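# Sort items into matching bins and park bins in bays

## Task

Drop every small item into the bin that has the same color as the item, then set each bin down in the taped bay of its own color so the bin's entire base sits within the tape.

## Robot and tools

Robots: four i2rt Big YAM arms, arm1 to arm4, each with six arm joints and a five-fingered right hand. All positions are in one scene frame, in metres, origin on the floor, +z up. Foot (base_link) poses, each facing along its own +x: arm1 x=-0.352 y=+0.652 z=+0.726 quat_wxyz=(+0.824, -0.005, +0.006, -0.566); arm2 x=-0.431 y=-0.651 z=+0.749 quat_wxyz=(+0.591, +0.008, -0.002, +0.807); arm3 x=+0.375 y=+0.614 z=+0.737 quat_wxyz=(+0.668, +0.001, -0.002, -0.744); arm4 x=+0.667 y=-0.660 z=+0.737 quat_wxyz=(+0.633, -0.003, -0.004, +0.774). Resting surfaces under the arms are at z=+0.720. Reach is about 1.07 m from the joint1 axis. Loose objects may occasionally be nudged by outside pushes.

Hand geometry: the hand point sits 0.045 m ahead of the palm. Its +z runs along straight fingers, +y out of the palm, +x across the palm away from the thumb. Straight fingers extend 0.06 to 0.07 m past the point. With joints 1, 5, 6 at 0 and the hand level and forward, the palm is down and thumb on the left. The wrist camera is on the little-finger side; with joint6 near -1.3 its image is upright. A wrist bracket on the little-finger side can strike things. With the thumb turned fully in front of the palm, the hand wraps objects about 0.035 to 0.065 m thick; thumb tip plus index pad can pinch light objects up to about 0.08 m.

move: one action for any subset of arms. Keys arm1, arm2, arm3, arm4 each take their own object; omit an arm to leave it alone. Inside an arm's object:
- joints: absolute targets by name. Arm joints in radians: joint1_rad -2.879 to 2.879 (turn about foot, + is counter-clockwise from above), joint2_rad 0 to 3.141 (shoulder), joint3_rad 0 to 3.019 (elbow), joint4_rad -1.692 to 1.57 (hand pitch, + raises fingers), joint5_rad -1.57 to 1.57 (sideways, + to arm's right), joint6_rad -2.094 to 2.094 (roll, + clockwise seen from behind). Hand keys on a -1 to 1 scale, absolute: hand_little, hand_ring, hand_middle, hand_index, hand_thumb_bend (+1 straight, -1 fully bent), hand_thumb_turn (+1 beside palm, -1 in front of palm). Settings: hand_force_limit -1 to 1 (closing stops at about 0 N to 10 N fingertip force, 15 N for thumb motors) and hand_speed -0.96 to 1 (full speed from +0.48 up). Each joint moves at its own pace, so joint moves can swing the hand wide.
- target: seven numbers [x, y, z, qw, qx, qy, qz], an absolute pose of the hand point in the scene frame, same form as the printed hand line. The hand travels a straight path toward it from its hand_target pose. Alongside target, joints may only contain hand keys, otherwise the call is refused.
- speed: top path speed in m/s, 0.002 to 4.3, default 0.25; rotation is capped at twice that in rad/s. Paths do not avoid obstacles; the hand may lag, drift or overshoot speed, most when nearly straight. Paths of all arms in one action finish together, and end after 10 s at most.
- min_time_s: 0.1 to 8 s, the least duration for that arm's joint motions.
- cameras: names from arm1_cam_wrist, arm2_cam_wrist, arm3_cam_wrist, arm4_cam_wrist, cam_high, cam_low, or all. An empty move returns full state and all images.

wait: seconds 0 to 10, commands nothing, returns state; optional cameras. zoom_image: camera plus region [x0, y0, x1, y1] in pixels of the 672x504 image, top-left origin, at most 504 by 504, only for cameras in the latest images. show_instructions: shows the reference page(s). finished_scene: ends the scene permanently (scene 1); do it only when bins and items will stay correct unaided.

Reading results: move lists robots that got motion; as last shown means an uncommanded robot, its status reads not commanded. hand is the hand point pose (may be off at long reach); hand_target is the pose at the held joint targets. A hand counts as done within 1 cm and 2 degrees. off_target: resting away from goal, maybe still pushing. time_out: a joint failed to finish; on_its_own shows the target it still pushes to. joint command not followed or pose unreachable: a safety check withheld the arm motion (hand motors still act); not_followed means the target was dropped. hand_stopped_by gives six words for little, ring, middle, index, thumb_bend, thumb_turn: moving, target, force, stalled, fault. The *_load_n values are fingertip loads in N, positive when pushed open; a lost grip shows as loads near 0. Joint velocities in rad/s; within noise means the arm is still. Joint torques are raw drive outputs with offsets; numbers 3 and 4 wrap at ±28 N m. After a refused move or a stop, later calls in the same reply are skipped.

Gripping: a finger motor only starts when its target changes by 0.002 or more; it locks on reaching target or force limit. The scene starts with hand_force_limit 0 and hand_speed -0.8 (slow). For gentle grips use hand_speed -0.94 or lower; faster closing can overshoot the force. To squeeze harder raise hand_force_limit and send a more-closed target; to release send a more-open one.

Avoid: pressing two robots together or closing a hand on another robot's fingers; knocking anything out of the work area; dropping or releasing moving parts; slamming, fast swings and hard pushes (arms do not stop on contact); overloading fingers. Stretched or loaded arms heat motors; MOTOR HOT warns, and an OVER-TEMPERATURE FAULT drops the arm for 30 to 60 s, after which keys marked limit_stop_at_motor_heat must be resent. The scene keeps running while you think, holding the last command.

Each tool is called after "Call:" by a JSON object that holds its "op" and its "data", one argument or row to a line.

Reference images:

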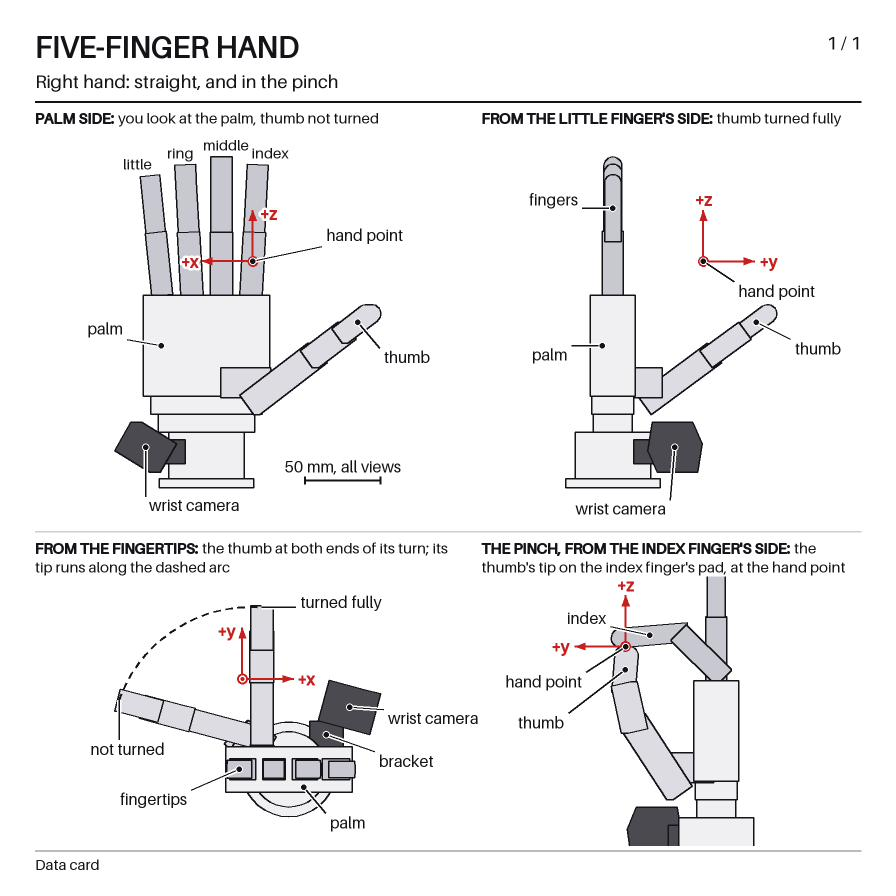

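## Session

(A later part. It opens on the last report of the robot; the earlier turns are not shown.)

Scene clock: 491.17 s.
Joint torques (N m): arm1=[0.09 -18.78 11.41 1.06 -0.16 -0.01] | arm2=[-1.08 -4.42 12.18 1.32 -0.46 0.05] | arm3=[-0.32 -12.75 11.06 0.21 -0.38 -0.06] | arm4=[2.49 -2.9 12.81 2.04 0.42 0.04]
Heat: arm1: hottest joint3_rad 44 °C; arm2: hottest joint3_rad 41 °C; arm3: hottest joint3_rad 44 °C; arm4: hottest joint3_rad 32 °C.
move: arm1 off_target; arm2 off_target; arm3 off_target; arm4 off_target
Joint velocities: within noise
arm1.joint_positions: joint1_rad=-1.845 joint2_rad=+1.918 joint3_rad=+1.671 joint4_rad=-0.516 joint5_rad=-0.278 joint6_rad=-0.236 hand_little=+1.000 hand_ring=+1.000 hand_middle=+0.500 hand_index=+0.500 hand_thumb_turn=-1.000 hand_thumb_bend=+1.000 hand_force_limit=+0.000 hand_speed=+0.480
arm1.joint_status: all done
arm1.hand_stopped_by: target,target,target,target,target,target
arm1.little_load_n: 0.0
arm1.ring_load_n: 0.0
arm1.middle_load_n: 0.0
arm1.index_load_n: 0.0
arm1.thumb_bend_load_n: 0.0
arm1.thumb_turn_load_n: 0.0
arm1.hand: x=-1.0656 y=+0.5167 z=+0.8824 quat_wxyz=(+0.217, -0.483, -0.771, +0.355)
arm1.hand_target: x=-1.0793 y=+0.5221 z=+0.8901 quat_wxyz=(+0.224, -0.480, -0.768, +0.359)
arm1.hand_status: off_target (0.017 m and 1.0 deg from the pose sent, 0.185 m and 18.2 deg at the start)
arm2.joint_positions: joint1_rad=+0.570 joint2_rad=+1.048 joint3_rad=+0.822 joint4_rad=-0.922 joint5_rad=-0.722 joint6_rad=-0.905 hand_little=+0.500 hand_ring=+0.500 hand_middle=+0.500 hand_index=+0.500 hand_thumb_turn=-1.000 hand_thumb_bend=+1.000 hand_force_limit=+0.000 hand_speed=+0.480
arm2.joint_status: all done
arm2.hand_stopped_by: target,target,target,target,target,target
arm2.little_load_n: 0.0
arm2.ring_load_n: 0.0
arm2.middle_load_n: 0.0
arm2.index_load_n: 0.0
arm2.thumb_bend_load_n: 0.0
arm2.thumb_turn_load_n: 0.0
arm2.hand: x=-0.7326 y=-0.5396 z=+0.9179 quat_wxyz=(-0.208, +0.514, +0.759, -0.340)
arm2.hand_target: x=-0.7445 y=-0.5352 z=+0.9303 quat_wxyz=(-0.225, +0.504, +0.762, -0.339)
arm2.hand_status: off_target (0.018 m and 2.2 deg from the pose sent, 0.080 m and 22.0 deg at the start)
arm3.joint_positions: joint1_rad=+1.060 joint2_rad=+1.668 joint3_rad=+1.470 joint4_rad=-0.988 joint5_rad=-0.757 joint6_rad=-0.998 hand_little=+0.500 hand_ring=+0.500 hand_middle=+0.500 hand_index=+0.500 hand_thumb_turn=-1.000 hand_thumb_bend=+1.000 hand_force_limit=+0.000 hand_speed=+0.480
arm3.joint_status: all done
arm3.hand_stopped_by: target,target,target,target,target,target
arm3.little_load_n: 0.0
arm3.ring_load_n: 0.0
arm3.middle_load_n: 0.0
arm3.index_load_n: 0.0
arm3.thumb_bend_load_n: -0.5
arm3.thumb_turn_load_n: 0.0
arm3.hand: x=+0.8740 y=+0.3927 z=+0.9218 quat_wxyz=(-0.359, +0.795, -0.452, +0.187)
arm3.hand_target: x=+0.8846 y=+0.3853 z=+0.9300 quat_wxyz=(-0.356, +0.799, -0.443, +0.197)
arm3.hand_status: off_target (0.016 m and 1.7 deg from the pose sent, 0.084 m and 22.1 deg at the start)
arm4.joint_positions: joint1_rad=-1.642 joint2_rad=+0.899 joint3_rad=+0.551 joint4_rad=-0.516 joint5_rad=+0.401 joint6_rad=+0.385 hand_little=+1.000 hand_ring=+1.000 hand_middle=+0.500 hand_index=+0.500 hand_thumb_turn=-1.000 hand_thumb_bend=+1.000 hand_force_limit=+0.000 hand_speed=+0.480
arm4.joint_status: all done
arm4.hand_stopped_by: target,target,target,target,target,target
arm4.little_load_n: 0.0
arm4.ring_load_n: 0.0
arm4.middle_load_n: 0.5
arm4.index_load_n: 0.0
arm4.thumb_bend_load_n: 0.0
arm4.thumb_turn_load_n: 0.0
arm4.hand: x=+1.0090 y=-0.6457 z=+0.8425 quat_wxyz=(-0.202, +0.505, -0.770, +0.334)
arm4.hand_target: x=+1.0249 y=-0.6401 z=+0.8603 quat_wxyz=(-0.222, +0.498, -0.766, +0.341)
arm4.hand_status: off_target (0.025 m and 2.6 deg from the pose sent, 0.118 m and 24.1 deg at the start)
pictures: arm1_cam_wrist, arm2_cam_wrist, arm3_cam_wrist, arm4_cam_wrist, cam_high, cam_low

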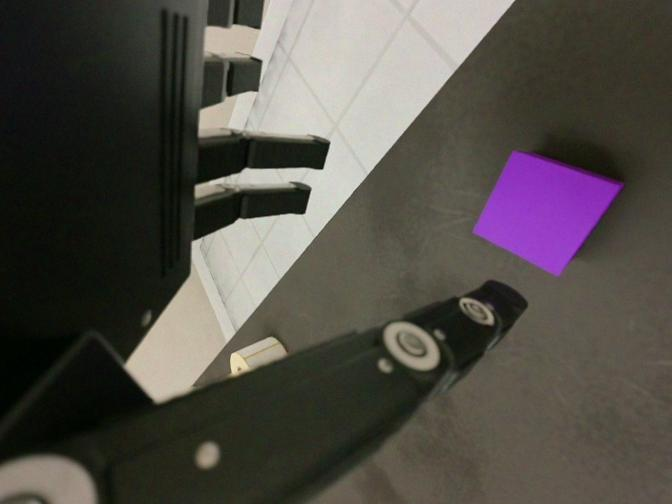

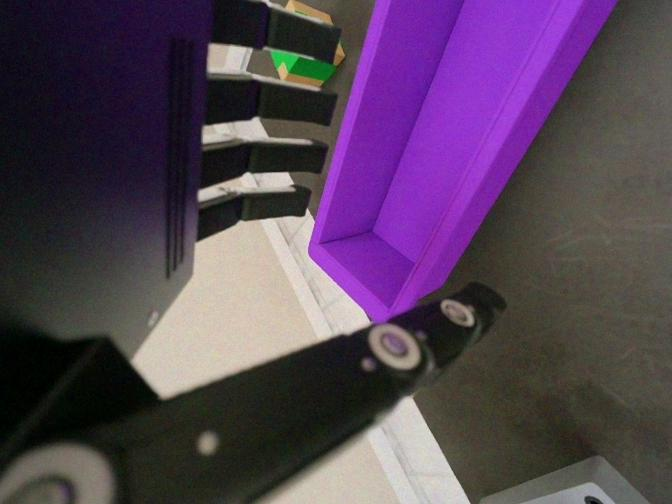

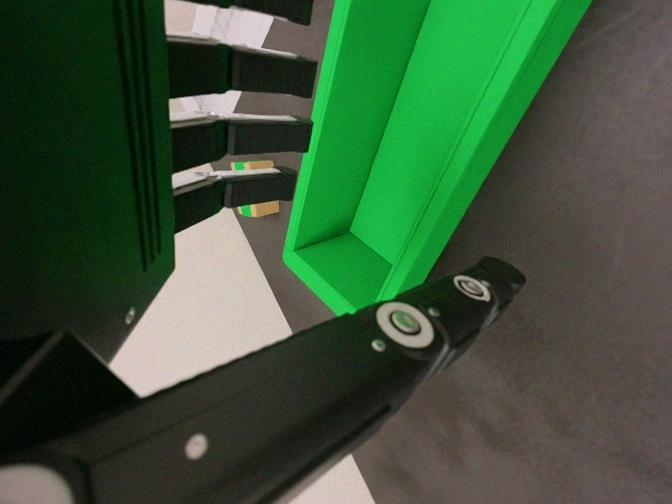

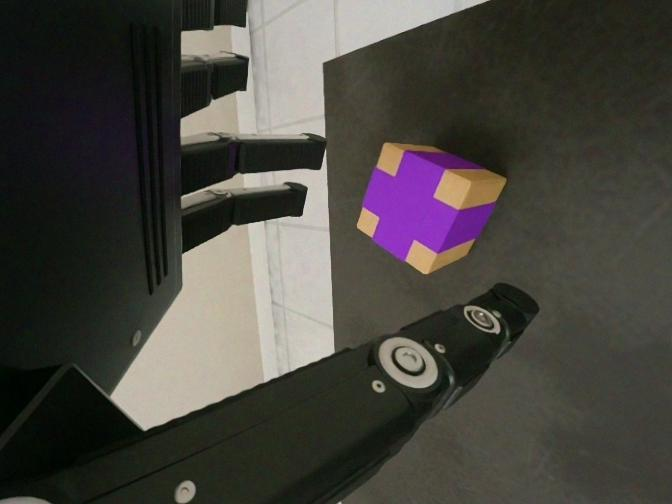

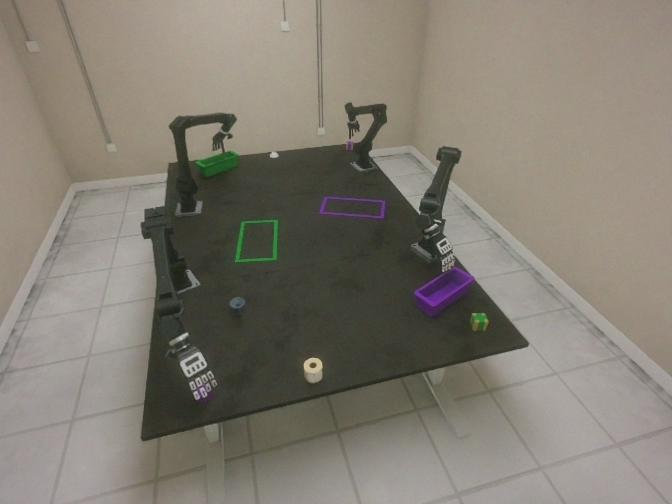

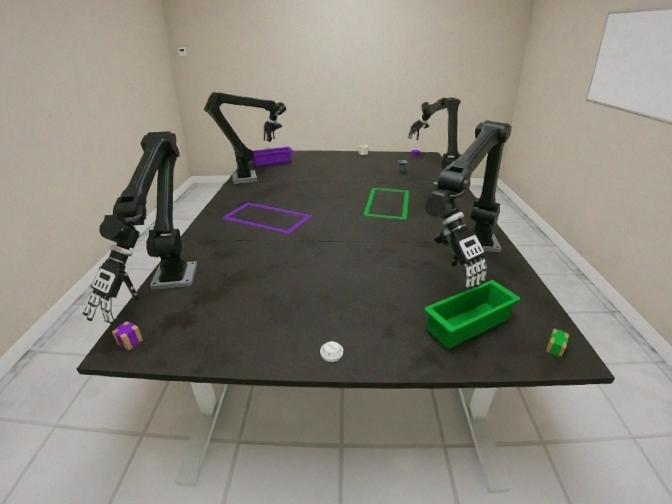

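Call:
{"op": "move", "data": {
  "arm1": {"target": [-1.043, 0.543, 0.848, 0.2120, -0.4652, -0.7820, 0.3564], "speed": 0.25},
  "arm2": {"target": [-0.755, -0.542, 0.845, 0.2378, -0.5219, -0.7453, 0.3396], "speed": 0.25},
  "arm3": {"target": [0.889, 0.441, 0.84, 0.3535, -0.7758, 0.4755, -0.2167], "speed": 0.25},
  "arm4": {"target": [1.0435, -0.6305, 0.785, 0.2271, -0.4869, 0.7643, -0.3564], "speed": 0.2},
  "cameras": ["arm1_cam_wrist", "arm2_cam_wrist", "arm3_cam_wrist", "arm4_cam_wrist"]
}}

Scene clock: 601.30 s.
Joint torques (N m): arm1=[0.5 -20.95 7.41 2.13 -0.21 -0.01] | arm2=[-1.03 -4.66 9.32 1.52 -0.42 0.05] | arm3=[-0.09 -14.39 6.98 1.28 -0.29 0.18] | arm4=[2.49 -4.42 8.65 2.1 0.43 0.05]
Heat: arm1: hottest joint3_rad 50 °C; arm2: hottest joint3_rad 42 °C; arm3: hottest joint3_rad 48 °C; arm4: hottest joint3_rad 39 °C.
move: arm1 off_target; arm2 done; arm3 done; arm4 done
Joint velocities: within noise
arm1.joint_positions: joint1_rad=-1.882 joint2_rad=+1.908 joint3_rad=+1.543 joint4_rad=-0.448 joint5_rad=-0.329 joint6_rad=-0.297 hand_little=+1.000 hand_ring=+1.000 hand_middle=+0.500 hand_index=+0.500 hand_thumb_turn=-1.000 hand_thumb_bend=+1.000 hand_force_limit=+0.000 hand_speed=+0.480
arm1.joint_status: not commanded
arm1.hand_stopped_by: target,target,target,target,target,target
arm1.little_load_n: -0.5
arm1.ring_load_n: 0.0
arm1.middle_load_n: 0.0
arm1.index_load_n: 0.0
arm1.thumb_bend_load_n: 0.0
arm1.thumb_turn_load_n: 0.0
arm1.hand: x=-1.0396 y=+0.5396 z=+0.8352 quat_wxyz=(+0.199, -0.472, -0.785, +0.349)
arm1.hand_target: x=-1.0428 y=+0.5429 z=+0.8478 quat_wxyz=(+0.212, -0.465, -0.782, +0.356)
arm1.hand_status: off_target (0.014 m and 1.9 deg from the pose sent, 0.049 m and 2.4 deg at the start)
arm2.joint_positions: joint1_rad=+0.606 joint2_rad=+1.114 joint3_rad=+0.643 joint4_rad=-0.572 joint5_rad=-0.690 joint6_rad=-0.794 hand_little=+0.500 hand_ring=+0.500 hand_middle=+0.500 hand_index=+0.500 hand_thumb_turn=-1.000 hand_thumb_bend=+1.000 hand_force_limit=+0.000 hand_speed=+0.480
arm2.joint_status: not commanded
arm2.hand_stopped_by: target,target,target,target,target,target
arm2.little_load_n: 0.0
arm2.ring_load_n: 0.0
arm2.middle_load_n: 0.0
arm2.index_load_n: 0.0
arm2.thumb_bend_load_n: 0.0
arm2.thumb_turn_load_n: 0.0
arm2.hand: x=-0.7490 y=-0.5408 z=+0.8435 quat_wxyz=(-0.233, +0.527, +0.744, -0.339)
arm2.hand_target: x=-0.7549 y=-0.5420 z=+0.8452 quat_wxyz=(-0.238, +0.522, +0.745, -0.340)
arm2.hand_status: done (0.006 m and 0.9 deg from the pose sent, 0.076 m and 3.8 deg at the start)
arm3.joint_positions: joint1_rad=+1.154 joint2_rad=+1.652 joint3_rad=+1.202 joint4_rad=-0.576 joint5_rad=-0.687 joint6_rad=-0.804 hand_little=+0.500 hand_ring=+0.500 hand_middle=+0.500 hand_index=+0.500 hand_thumb_turn=-1.000 hand_thumb_bend=+1.000 hand_force_limit=+0.000 hand_speed=+0.480
arm3.joint_status: not commanded
arm3.hand_stopped_by: target,target,target,target,target,target
arm3.little_load_n: 0.0
arm3.ring_load_n: 0.0
arm3.middle_load_n: 0.0
arm3.index_load_n: 0.0
arm3.thumb_bend_load_n: 0.0
arm3.thumb_turn_load_n: 0.0
arm3.hand: x=+0.8890 y=+0.4395 z=+0.8391 quat_wxyz=(-0.353, +0.779, -0.472, +0.214)
arm3.hand_target: x=+0.8889 y=+0.4409 z=+0.8400 quat_wxyz=(-0.354, +0.776, -0.475, +0.217)
arm3.hand_status: done (0.002 m and 0.6 deg from the pose sent, 0.096 m and 4.8 deg at the start)
arm4.joint_positions: joint1_rad=-1.597 joint2_rad=+1.096 joint3_rad=+0.463 joint4_rad=-0.180 joint5_rad=+0.458 joint6_rad=+0.420 hand_little=+1.000 hand_ring=+1.000 hand_middle=+0.500 hand_index=+0.500 hand_thumb_turn=-1.000 hand_thumb_bend=+1.000 hand_force_limit=+0.000 hand_speed=+0.480
arm4.joint_status: not commanded
arm4.hand_stopped_by: target,target,target,target,target,target
arm4.little_load_n: 0.0
arm4.ring_load_n: 0.0
arm4.middle_load_n: 0.0
arm4.index_load_n: 0.0
arm4.thumb_bend_load_n: -0.5
arm4.thumb_turn_load_n: 0.0
arm4.hand: x=+1.0411 y=-0.6346 z=+0.7863 quat_wxyz=(-0.223, +0.488, -0.765, +0.357)
arm4.hand_target: x=+1.0434 y=-0.6305 z=+0.7851 quat_wxyz=(-0.227, +0.487, -0.764, +0.356)
arm4.hand_status: done (0.005 m and 0.5 deg from the pose sent, 0.069 m and 4.4 deg at the start)

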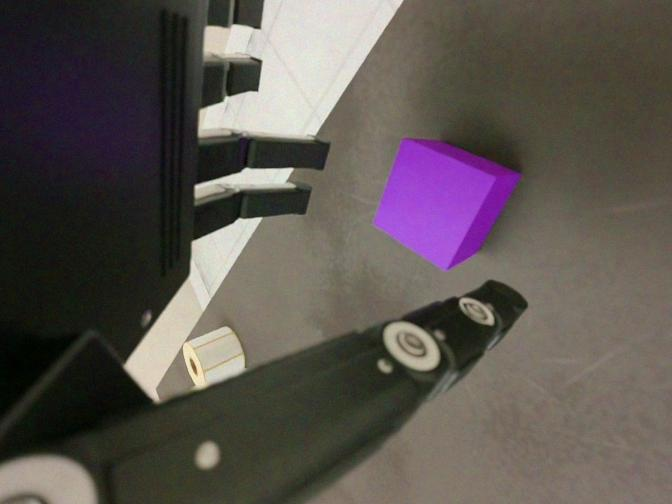

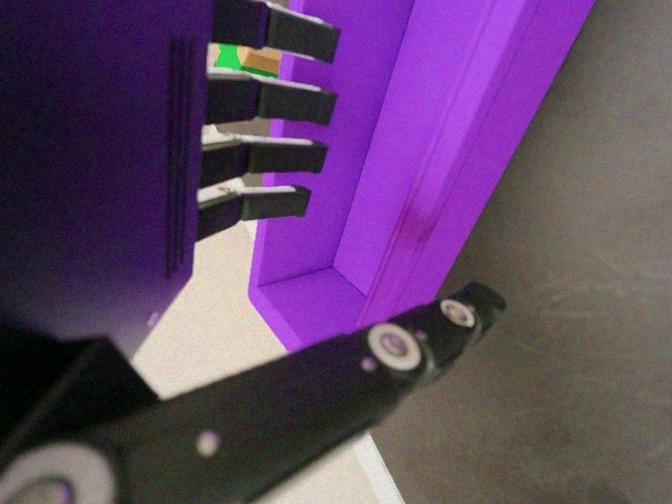

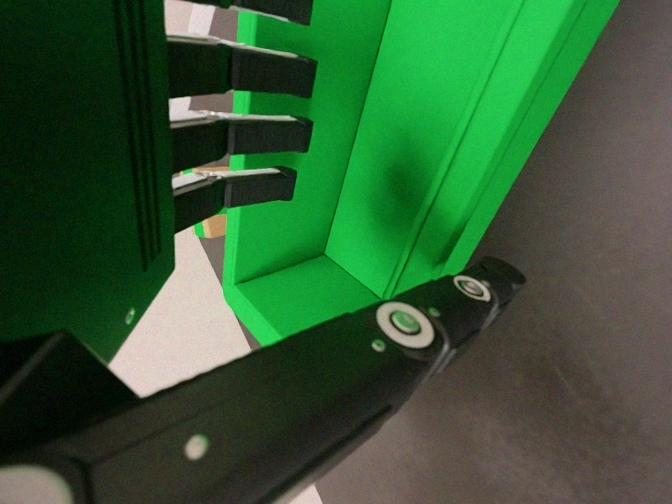

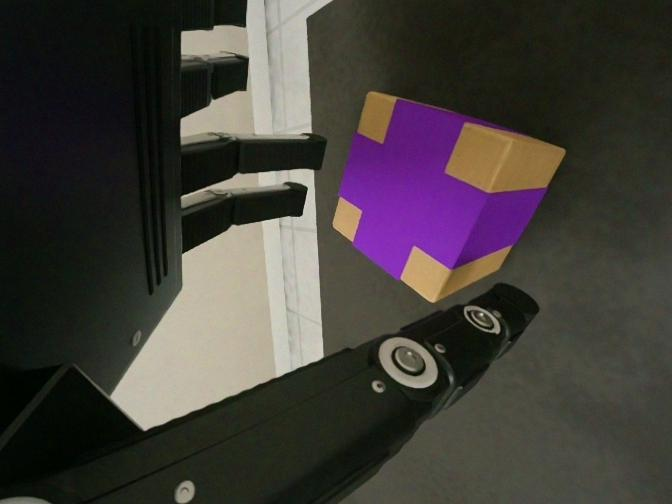

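Call:
{"op": "zoom_image", "data": {
  "camera": "arm2_cam_wrist",
  "region": [220, 0, 620, 360]
}}

Call:
{"op": "zoom_image", "data": {
  "camera": "arm3_cam_wrist",
  "region": [210, 0, 630, 350]
}}

Scaled by 1.260 from the camera's image (finer frame: 960x720).

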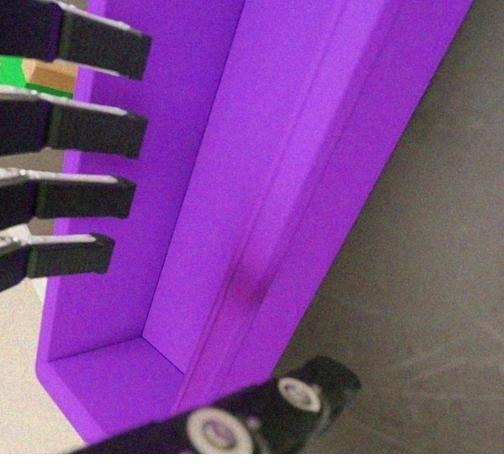

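Scaled by 1.200 from the camera's image (finer frame: 960x720).

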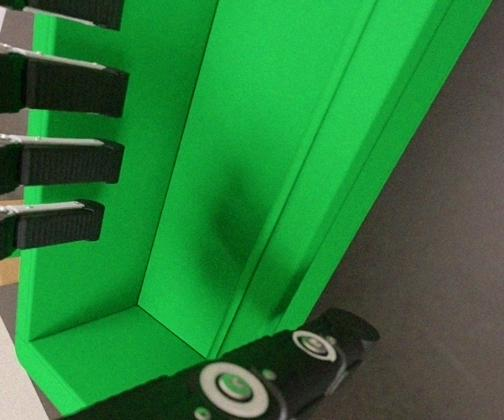

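Call:
{"op": "move", "data": {
  "arm1": {"target": [-1.0387, 0.5395, 0.776, 0.2120, -0.4652, -0.7820, 0.3564], "speed": 0.2, "joints": {"hand_speed": -0.9}},
  "arm2": {"target": [-0.7393, -0.5576, 0.780, 0.2378, -0.5219, -0.7453, 0.3396], "speed": 0.2, "joints": {"hand_speed": -0.9}},
  "arm3": {"target": [0.8694, 0.4307, 0.779, 0.3535, -0.7758, 0.4755, -0.2167], "speed": 0.2, "joints": {"hand_speed": -0.9}},
  "arm4": {"target": [1.03, -0.632, 0.764, 0.2271, -0.4869, 0.7643, -0.3564], "speed": 0.1, "joints": {"hand_speed": -0.9}},
  "cameras": ["arm1_cam_wrist", "arm2_cam_wrist", "arm3_cam_wrist", "arm4_cam_wrist"]
}}

Scene clock: 709.17 s.
Joint torques (N m): arm1=[0.85 -18.55 7.19 2.19 -0.05 0.05] | arm2=[-1.03 -4.19 8.24 1.54 -0.42 0.05] | arm3=[-1.14 -12.57 6.63 1.36 -0.53 -0.07] | arm4=[2.55 -4.25 7.91 2.09 0.44 0.06]
Heat: arm1: hottest joint3_rad 43 °C; arm2: hottest joint3_rad 38 °C; arm3: hottest joint3_rad 41 °C; arm4: hottest joint3_rad 33 °C.
move: arm1 done; arm2 done; arm3 done; arm4 done
Joint velocities: within noise
arm1.joint_positions: joint1_rad=-1.882 joint2_rad=+1.942 joint3_rad=+1.436 joint4_rad=-0.276 joint5_rad=-0.329 joint6_rad=-0.298 hand_little=+1.000 hand_ring=+1.000 hand_middle=+0.500 hand_index=+0.500 hand_thumb_turn=-1.000 hand_thumb_bend=+1.000 hand_force_limit=+0.000 hand_speed=-0.900
arm1.joint_status: all done
arm1.hand_stopped_by: target,target,target,target,target,target
arm1.little_load_n: 0.5
arm1.ring_load_n: 0.0
arm1.middle_load_n: 0.0
arm1.index_load_n: 0.0
arm1.thumb_bend_load_n: 0.0
arm1.thumb_turn_load_n: 0.0
arm1.hand: x=-1.0364 y=+0.5398 z=+0.7845 quat_wxyz=(+0.211, -0.466, -0.781, +0.357)
arm1.hand_target: x=-1.0385 y=+0.5395 z=+0.7761 quat_wxyz=(+0.212, -0.465, -0.782, +0.356)
arm1.hand_status: done (0.009 m and 0.2 deg from the pose sent, 0.059 m and 1.9 deg at the start)
arm2.joint_positions: joint1_rad=+0.618 joint2_rad=+1.173 joint3_rad=+0.483 joint4_rad=-0.342 joint5_rad=-0.684 joint6_rad=-0.781 hand_little=+0.500 hand_ring=+0.500 hand_middle=+0.500 hand_index=+0.500 hand_thumb_turn=-1.000 hand_thumb_bend=+1.000 hand_force_limit=+0.000 hand_speed=-0.900
arm2.joint_status: all done
arm2.hand_stopped_by: target,target,target,target,target,target
arm2.little_load_n: 0.0
arm2.ring_load_n: 0.0
arm2.middle_load_n: 0.0
arm2.index_load_n: 0.0
arm2.thumb_bend_load_n: 0.0
arm2.thumb_turn_load_n: 0.0
arm2.hand: x=-0.7336 y=-0.5564 z=+0.7793 quat_wxyz=(-0.234, +0.527, +0.744, -0.339)
arm2.hand_target: x=-0.7391 y=-0.5577 z=+0.7801 quat_wxyz=(-0.238, +0.522, +0.745, -0.340)
arm2.hand_status: done (0.006 m and 0.8 deg from the pose sent, 0.066 m and 0.9 deg at the start)
arm3.joint_positions: joint1_rad=+1.123 joint2_rad=+1.690 joint3_rad=+1.093 joint4_rad=-0.441 joint5_rad=-0.700 joint6_rad=-0.818 hand_little=+0.500 hand_ring=+0.500 hand_middle=+0.500 hand_index=+0.500 hand_thumb_turn=-1.000 hand_thumb_bend=+1.000 hand_force_limit=+0.000 hand_speed=-0.900
arm3.joint_status: all done
arm3.hand_stopped_by: target,target,target,target,target,target
arm3.little_load_n: 0.0
arm3.ring_load_n: 0.0
arm3.middle_load_n: 0.0
arm3.index_load_n: 0.0
arm3.thumb_bend_load_n: 0.0
arm3.thumb_turn_load_n: 0.0
arm3.hand: x=+0.8702 y=+0.4340 z=+0.7864 quat_wxyz=(-0.354, +0.774, -0.478, +0.216)
arm3.hand_target: x=+0.8693 y=+0.4307 z=+0.7792 quat_wxyz=(-0.354, +0.776, -0.476, +0.217)
arm3.hand_status: done (0.008 m and 0.4 deg from the pose sent, 0.064 m and 0.6 deg at the start)
arm4.joint_positions: joint1_rad=-1.594 joint2_rad=+1.108 joint3_rad=+0.404 joint4_rad=-0.107 joint5_rad=+0.461 joint6_rad=+0.423 hand_little=+1.000 hand_ring=+1.000 hand_middle=+0.500 hand_index=+0.500 hand_thumb_turn=-1.000 hand_thumb_bend=+1.000 hand_force_limit=+0.000 hand_speed=-0.900
arm4.joint_status: all done
arm4.hand_stopped_by: target,target,target,target,target,target
arm4.little_load_n: 0.0
arm4.ring_load_n: 0.0
arm4.middle_load_n: 0.0
arm4.index_load_n: 0.0
arm4.thumb_bend_load_n: 0.0
arm4.thumb_turn_load_n: 0.0
arm4.hand: x=+1.0297 y=-0.6359 z=+0.7669 quat_wxyz=(-0.224, +0.487, -0.765, +0.357)
arm4.hand_target: x=+1.0299 y=-0.6321 z=+0.7641 quat_wxyz=(-0.227, +0.487, -0.764, +0.356)
arm4.hand_status: done (0.005 m and 0.3 deg from the pose sent, 0.025 m and 0.5 deg at the start)

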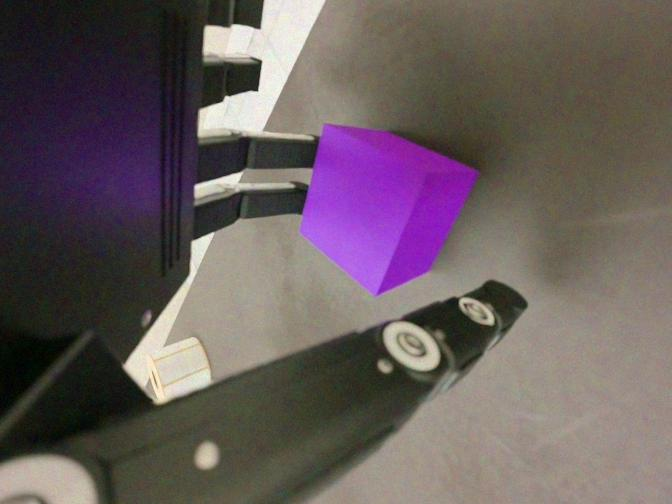

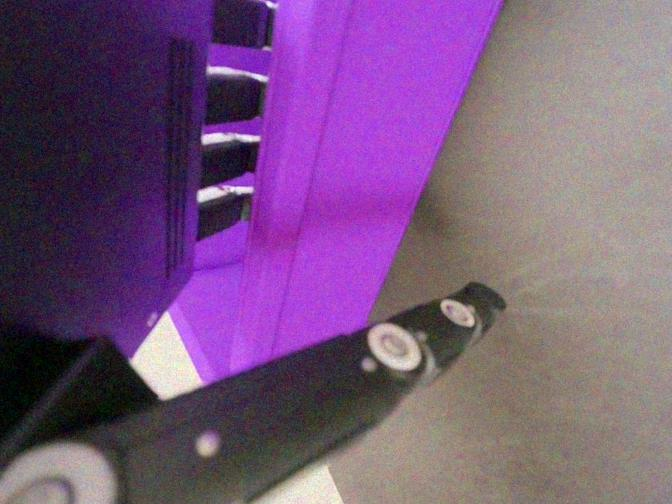

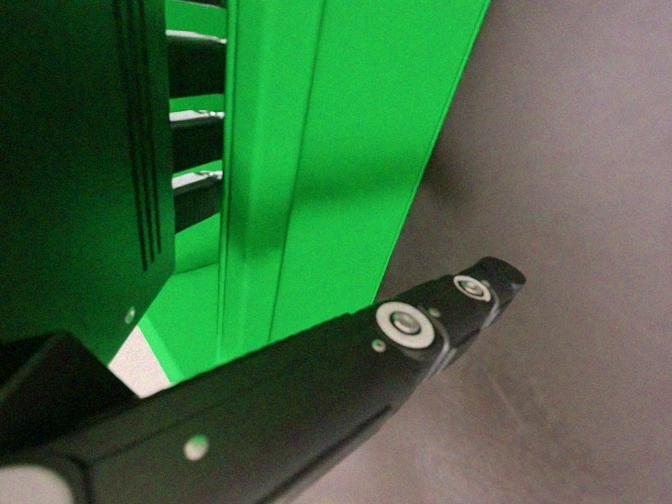

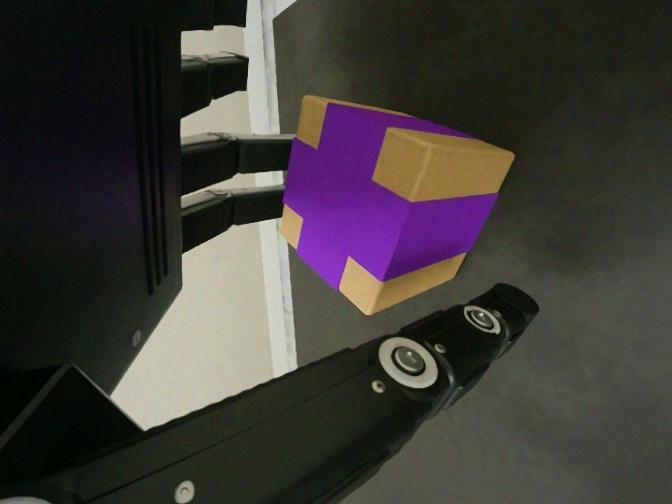

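Call:
{"op": "move", "data": {
  "arm1": {"target": [-1.0387, 0.5395, 0.758, 0.2120, -0.4652, -0.7820, 0.3564], "speed": 0.1},
  "arm2": {"joints": {"hand_force_limit": -0.4, "hand_index": -0.4, "hand_middle": -0.4, "hand_ring": -0.4, "hand_little": -0.4, "hand_thumb_bend": -0.3}},
  "arm3": {"target": [0.8694, 0.4277, 0.771, 0.3535, -0.7758, 0.4755, -0.2167], "speed": 0.1},
  "arm4": {"joints": {"hand_force_limit": 0, "hand_index": -0.1, "hand_middle": -0.1, "hand_thumb_bend": 0.1}},
  "cameras": ["arm1_cam_wrist", "arm2_cam_wrist", "arm3_cam_wrist", "arm4_cam_wrist"]
}}

Scene clock: 728.63 s.
Joint torques (N m): arm1=[0.85 -18.26 6.89 2.21 -0.05 0.05] | arm2=[-1.14 -4.13 8.24 1.48 -0.43 0.06] | arm3=[-1.49 -12.28 6.46 1.24 -0.53 -0.1] | arm4=[2.55 -4.31 7.9 2.06 0.41 0.05]
Heat: arm1: hottest joint3_rad 42 °C; arm2: hottest joint3_rad 36 °C; arm3: hottest joint3_rad 40 °C; arm4: hottest joint3_rad 33 °C.
move: arm1 off_target; arm2 off_target; arm3 off_target; arm4 off_target
Joint velocities: within noise
arm1.joint_positions: joint1_rad=-1.882 joint2_rad=+1.961 joint3_rad=+1.422 joint4_rad=-0.236 joint5_rad=-0.329 joint6_rad=-0.298 hand_little=+1.000 hand_ring=+1.000 hand_middle=+0.500 hand_index=+0.500 hand_thumb_turn=-1.000 hand_thumb_bend=+1.000 hand_force_limit=+0.000 hand_speed=-0.900
arm1.joint_status: not commanded
arm1.hand_stopped_by: target,target,target,target,target,target
arm1.little_load_n: 0.0
arm1.ring_load_n: 0.0
arm1.middle_load_n: 0.0
arm1.index_load_n: 0.0
arm1.thumb_bend_load_n: 0.0
arm1.thumb_turn_load_n: 0.0
arm1.hand: x=-1.0377 y=+0.5397 z=+0.7699 quat_wxyz=(+0.213, -0.465, -0.781, +0.358)
arm1.hand_target: x=-1.0384 y=+0.5395 z=+0.7581 quat_wxyz=(+0.212, -0.465, -0.782, +0.356)
arm1.hand_status: off_target (0.012 m and 0.3 deg from the pose sent, 0.027 m and 0.2 deg at the start)
arm2.joint_positions: joint1_rad=+0.619 joint2_rad=+1.174 joint3_rad=+0.483 joint4_rad=-0.341 joint5_rad=-0.683 joint6_rad=-0.780 hand_little=-0.400 hand_ring=-0.400 hand_middle=-0.400 hand_index=-0.400 hand_thumb_turn=-1.000 hand_thumb_bend=+0.461 hand_force_limit=-0.400 hand_speed=-0.900
arm2.joint_status: hand_thumb_bend off_target (ended at +0.461, target -0.300); the others done
arm2.hand_stopped_by: target,target,target,target,force,target
arm2.little_load_n: 0.0
arm2.ring_load_n: 0.0
arm2.middle_load_n: 0.5
arm2.index_load_n: 0.0
arm2.thumb_bend_load_n: 4.5
arm2.thumb_turn_load_n: 1.0
arm2.hand: x=-0.7339 y=-0.5567 z=+0.7792 quat_wxyz=(-0.234, +0.527, +0.744, -0.338)
arm2.hand_target: x=-0.7391 y=-0.5577 z=+0.7801 quat_wxyz=(-0.238, +0.522, +0.745, -0.340)
arm2.hand_status: not commanded
arm3.joint_positions: joint1_rad=+1.122 joint2_rad=+1.701 joint3_rad=+1.093 joint4_rad=-0.425 joint5_rad=-0.703 joint6_rad=-0.824 hand_little=+0.500 hand_ring=+0.500 hand_middle=+0.500 hand_index=+0.500 hand_thumb_turn=-1.000 hand_thumb_bend=+1.000 hand_force_limit=+0.000 hand_speed=-0.900
arm3.joint_status: not commanded
arm3.hand_stopped_by: target,target,target,target,target,target
arm3.little_load_n: 0.0
arm3.ring_load_n: 0.0
arm3.middle_load_n: 0.0
arm3.index_load_n: 0.0
arm3.thumb_bend_load_n: 0.0
arm3.thumb_turn_load_n: 0.0
arm3.hand: x=+0.8724 y=+0.4317 z=+0.7821 quat_wxyz=(-0.355, +0.775, -0.475, +0.219)
arm3.hand_target: x=+0.8693 y=+0.4278 z=+0.7713 quat_wxyz=(-0.354, +0.776, -0.476, +0.217)
arm3.hand_status: off_target (0.012 m and 0.3 deg from the pose sent, 0.017 m and 0.4 deg at the start)
arm4.joint_positions: joint1_rad=-1.593 joint2_rad=+1.108 joint3_rad=+0.404 joint4_rad=-0.106 joint5_rad=+0.461 joint6_rad=+0.424 hand_little=+1.000 hand_ring=+1.000 hand_middle=+0.092 hand_index=+0.056 hand_thumb_turn=-1.000 hand_thumb_bend=+0.785 hand_force_limit=+0.000 hand_speed=-0.900
arm4.joint_status: hand_middle off_target (ended at +0.092, target -0.100); hand_index off_target (ended at +0.056, target -0.100); hand_thumb_bend off_target (ended at +0.785, target +0.100); the others done
arm4.hand_stopped_by: target,target,force,force,force,target
arm4.little_load_n: 0.0
arm4.ring_load_n: 0.0
arm4.middle_load_n: 3.5
arm4.index_load_n: 6.0
arm4.thumb_bend_load_n: 10.5
arm4.thumb_turn_load_n: 0.0
arm4.hand: x=+1.0299 y=-0.6356 z=+0.7671 quat_wxyz=(-0.225, +0.487, -0.765, +0.357)
arm4.hand_target: x=+1.0299 y=-0.6320 z=+0.7642 quat_wxyz=(-0.227, +0.487, -0.764, +0.356)
arm4.hand_status: not commanded

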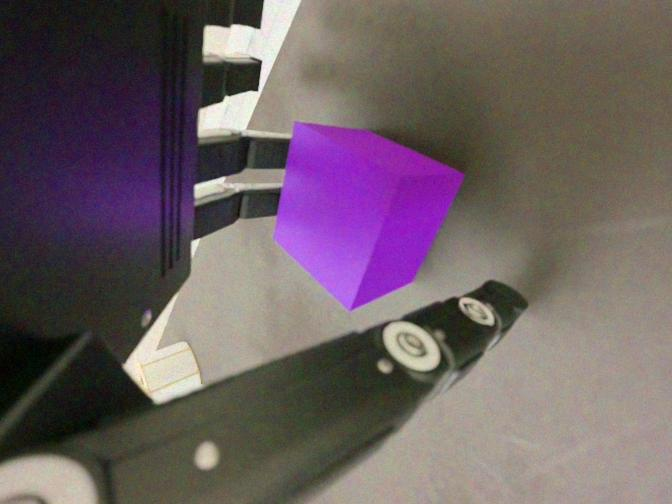

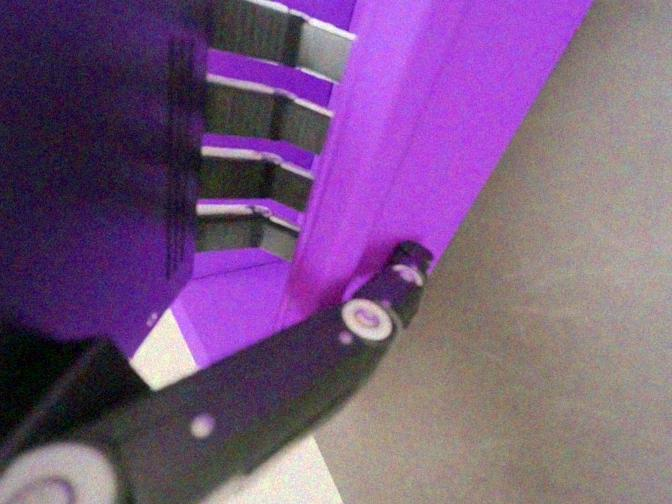

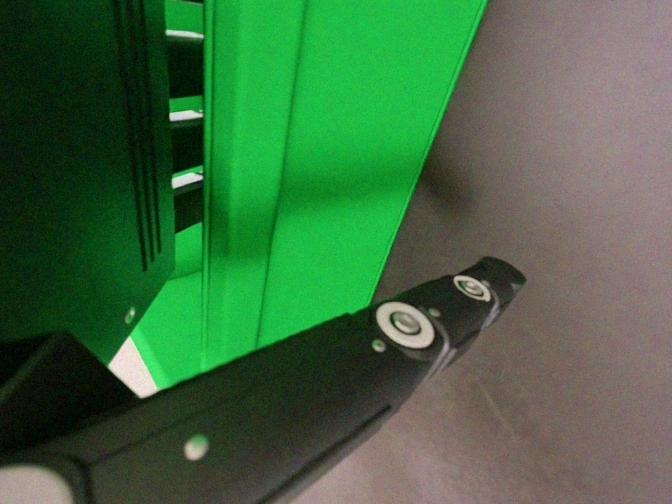

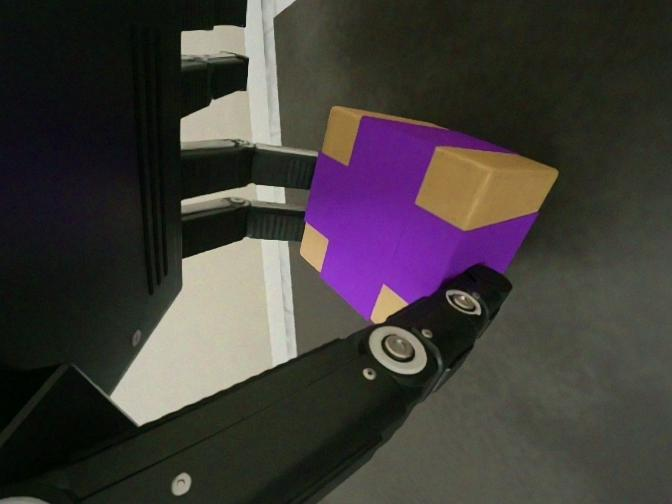

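Call:
{"op": "move", "data": {
  "arm1": {"joints": {"hand_force_limit": 0, "hand_index": -0.1, "hand_middle": -0.1, "hand_thumb_bend": 0.1}},
  "arm2": {"target": [-0.725, -0.5527, 0.806, 0.2378, -0.5219, -0.7453, 0.3396], "speed": 0.05, "joints": {"hand_speed": 0.48, "hand_index": 0.5, "hand_middle": 0.5, "hand_ring": 0.5, "hand_little": 0.5, "hand_thumb_bend": 1}},
  "arm3": {"target": [0.858, 0.423, 0.802, 0.3535, -0.7758, 0.4755, -0.2167], "speed": 0.05},
  "arm4": {"target": [1.03, -0.632, 0.88, 0.2271, -0.4869, 0.7643, -0.3564], "speed": 0.1},
  "cameras": ["arm1_cam_wrist", "arm2_cam_wrist", "arm3_cam_wrist", "arm4_cam_wrist", "cam_low"]
}}

Scene clock: 796.43 s.
Joint torques (N m): arm1=[0.91 -18.14 6.86 2.15 -0.04 0.04] | arm2=[-3.37 -4.66 11.1 0.4 -0.68 -0.12] | arm3=[-1.03 -13.8 7.76 0.34 -0.57 -0.08] | arm4=[2.49 -4.42 13.67 1.25 0.42 0.05]
Heat: arm1: hottest joint3_rad 40 °C; arm2: hottest joint3_rad 34 °C; arm3: hottest joint3_rad 39 °C; arm4: hottest joint3_rad 33 °C.
move: arm1 off_target; arm2 off_target; arm3 done; arm4 off_target
Joint velocities: within noise
arm1.joint_positions: joint1_rad=-1.882 joint2_rad=+1.961 joint3_rad=+1.422 joint4_rad=-0.235 joint5_rad=-0.329 joint6_rad=-0.298 hand_little=+1.000 hand_ring=+1.000 hand_middle=+0.009 hand_index=-0.020 hand_thumb_turn=-1.000 hand_thumb_bend=+0.747 hand_force_limit=+0.000 hand_speed=-0.900
arm1.joint_status: hand_middle off_target (ended at +0.009, target -0.100); hand_index off_target (ended at -0.020, target -0.100); hand_thumb_bend off_target (ended at +0.747, target +0.100); the others done
arm1.hand_stopped_by: target,target,force,force,force,target
arm1.little_load_n: 0.0
arm1.ring_load_n: 0.0
arm1.middle_load_n: 5.0
arm1.index_load_n: 4.5
arm1.thumb_bend_load_n: 8.5
arm1.thumb_turn_load_n: 0.0
arm1.hand: x=-1.0379 y=+0.5397 z=+0.7700 quat_wxyz=(+0.214, -0.465, -0.781, +0.359)
arm1.hand_target: x=-1.0384 y=+0.5395 z=+0.7581 quat_wxyz=(+0.212, -0.465, -0.782, +0.356)
arm1.hand_status: not commanded
arm2.joint_positions: joint1_rad=+0.600 joint2_rad=+1.103 joint3_rad=+0.483 joint4_rad=-0.461 joint5_rad=-0.701 joint6_rad=-0.816 hand_little=+0.500 hand_ring=+0.500 hand_middle=+0.500 hand_index=+0.500 hand_thumb_turn=-1.000 hand_thumb_bend=+1.000 hand_force_limit=-0.400 hand_speed=+0.480
arm2.joint_status: all done
arm2.hand_stopped_by: target,target,target,target,target,target
arm2.little_load_n: 0.0
arm2.ring_load_n: 0.0
arm2.middle_load_n: 0.0
arm2.index_load_n: 0.5
arm2.thumb_bend_load_n: 0.0
arm2.thumb_turn_load_n: 0.0
arm2.hand: x=-0.7159 y=-0.5650 z=+0.7912 quat_wxyz=(-0.220, +0.527, +0.747, -0.341)
arm2.hand_target: x=-0.7248 y=-0.5530 z=+0.8057 quat_wxyz=(-0.238, +0.522, +0.745, -0.339)
arm2.hand_status: off_target (0.021 m and 2.2 deg from the pose sent, 0.028 m and 0.7 deg at the start)
arm3.joint_positions: joint1_rad=+1.100 joint2_rad=+1.664 joint3_rad=+1.093 joint4_rad=-0.497 joint5_rad=-0.713 joint6_rad=-0.848 hand_little=+0.500 hand_ring=+0.500 hand_middle=+0.500 hand_index=+0.500 hand_thumb_turn=-1.000 hand_thumb_bend=+1.000 hand_force_limit=+0.000 hand_speed=-0.900
arm3.joint_status: not commanded
arm3.hand_stopped_by: target,target,target,target,target,target
arm3.little_load_n: 0.0
arm3.ring_load_n: 0.0
arm3.middle_load_n: 0.0
arm3.index_load_n: 0.0
arm3.thumb_bend_load_n: 0.0
arm3.thumb_turn_load_n: 0.0
arm3.hand: x=+0.8571 y=+0.4290 z=+0.7956 quat_wxyz=(-0.355, +0.775, -0.480, +0.210)
arm3.hand_target: x=+0.8580 y=+0.4230 z=+0.8020 quat_wxyz=(-0.353, +0.776, -0.476, +0.217)
arm3.hand_status: done (0.009 m and 1.0 deg from the pose sent, 0.026 m and 0.3 deg at the start)
arm4.joint_positions: joint1_rad=-1.593 joint2_rad=+0.899 joint3_rad=+0.575 joint4_rad=-0.531 joint5_rad=+0.461 joint6_rad=+0.424 hand_little=+1.000 hand_ring=+1.000 hand_middle=+0.092 hand_index=+0.056 hand_thumb_turn=-1.000 hand_thumb_bend=+0.785 hand_force_limit=+0.000 hand_speed=-0.900
arm4.joint_status: not commanded
arm4.hand_stopped_by: target,target,force,force,force,target
arm4.little_load_n: 0.0
arm4.ring_load_n: 0.0
arm4.middle_load_n: 3.5
arm4.index_load_n: 5.5
arm4.thumb_bend_load_n: 10.5
arm4.thumb_turn_load_n: 0.0
arm4.hand: x=+1.0156 y=-0.6382 z=+0.8550 quat_wxyz=(-0.206, +0.496, -0.768, +0.350)
arm4.hand_target: x=+1.0292 y=-0.6321 z=+0.8800 quat_wxyz=(-0.228, +0.487, -0.764, +0.356)
arm4.hand_status: off_target (0.029 m and 2.8 deg from the pose sent, 0.113 m and 0.3 deg at the start)

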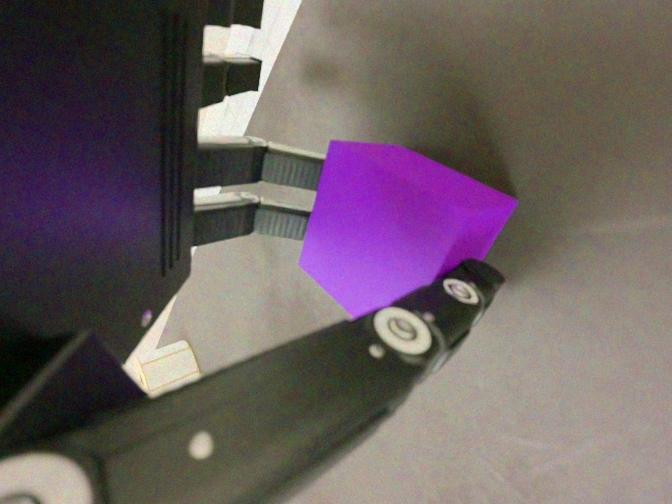

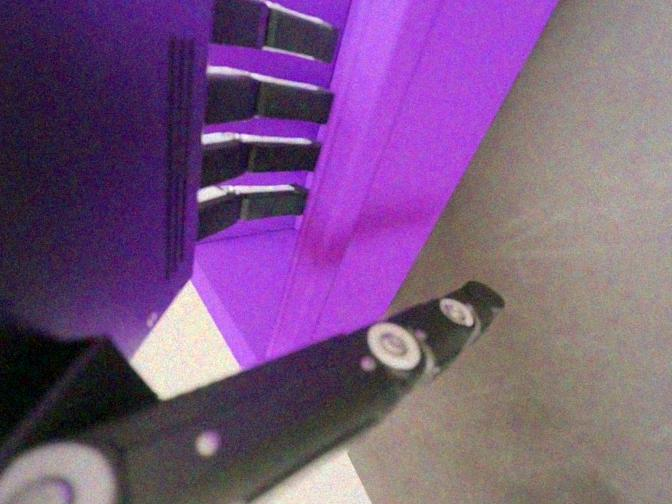

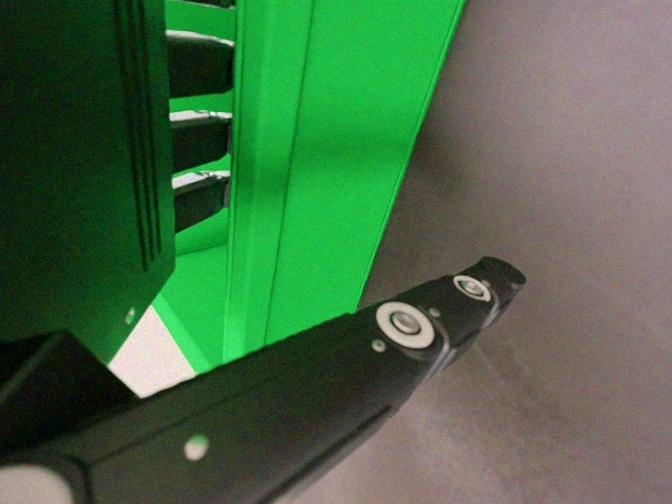

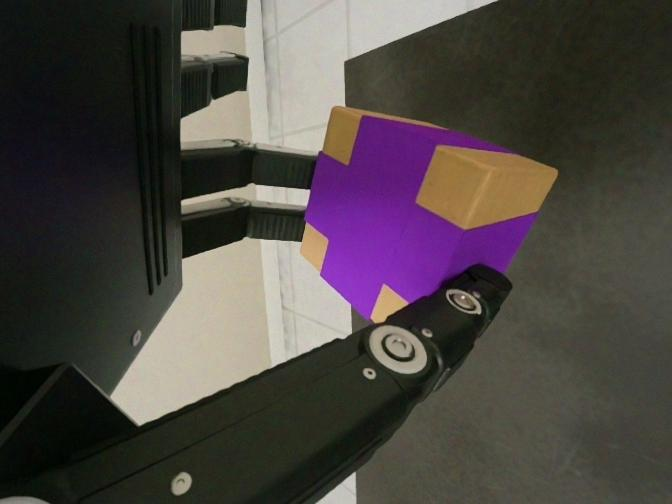

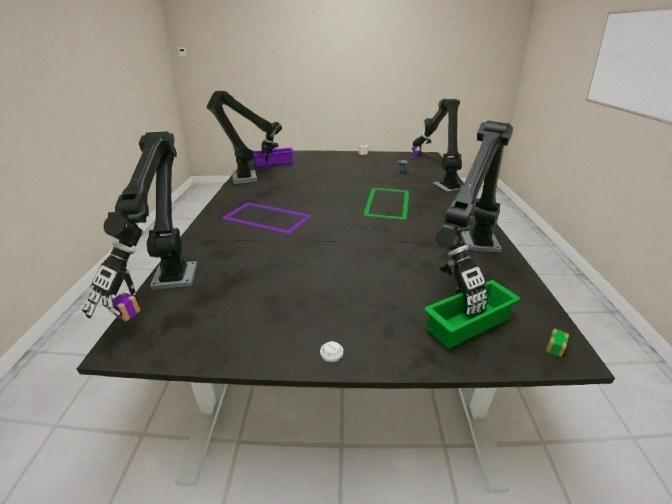

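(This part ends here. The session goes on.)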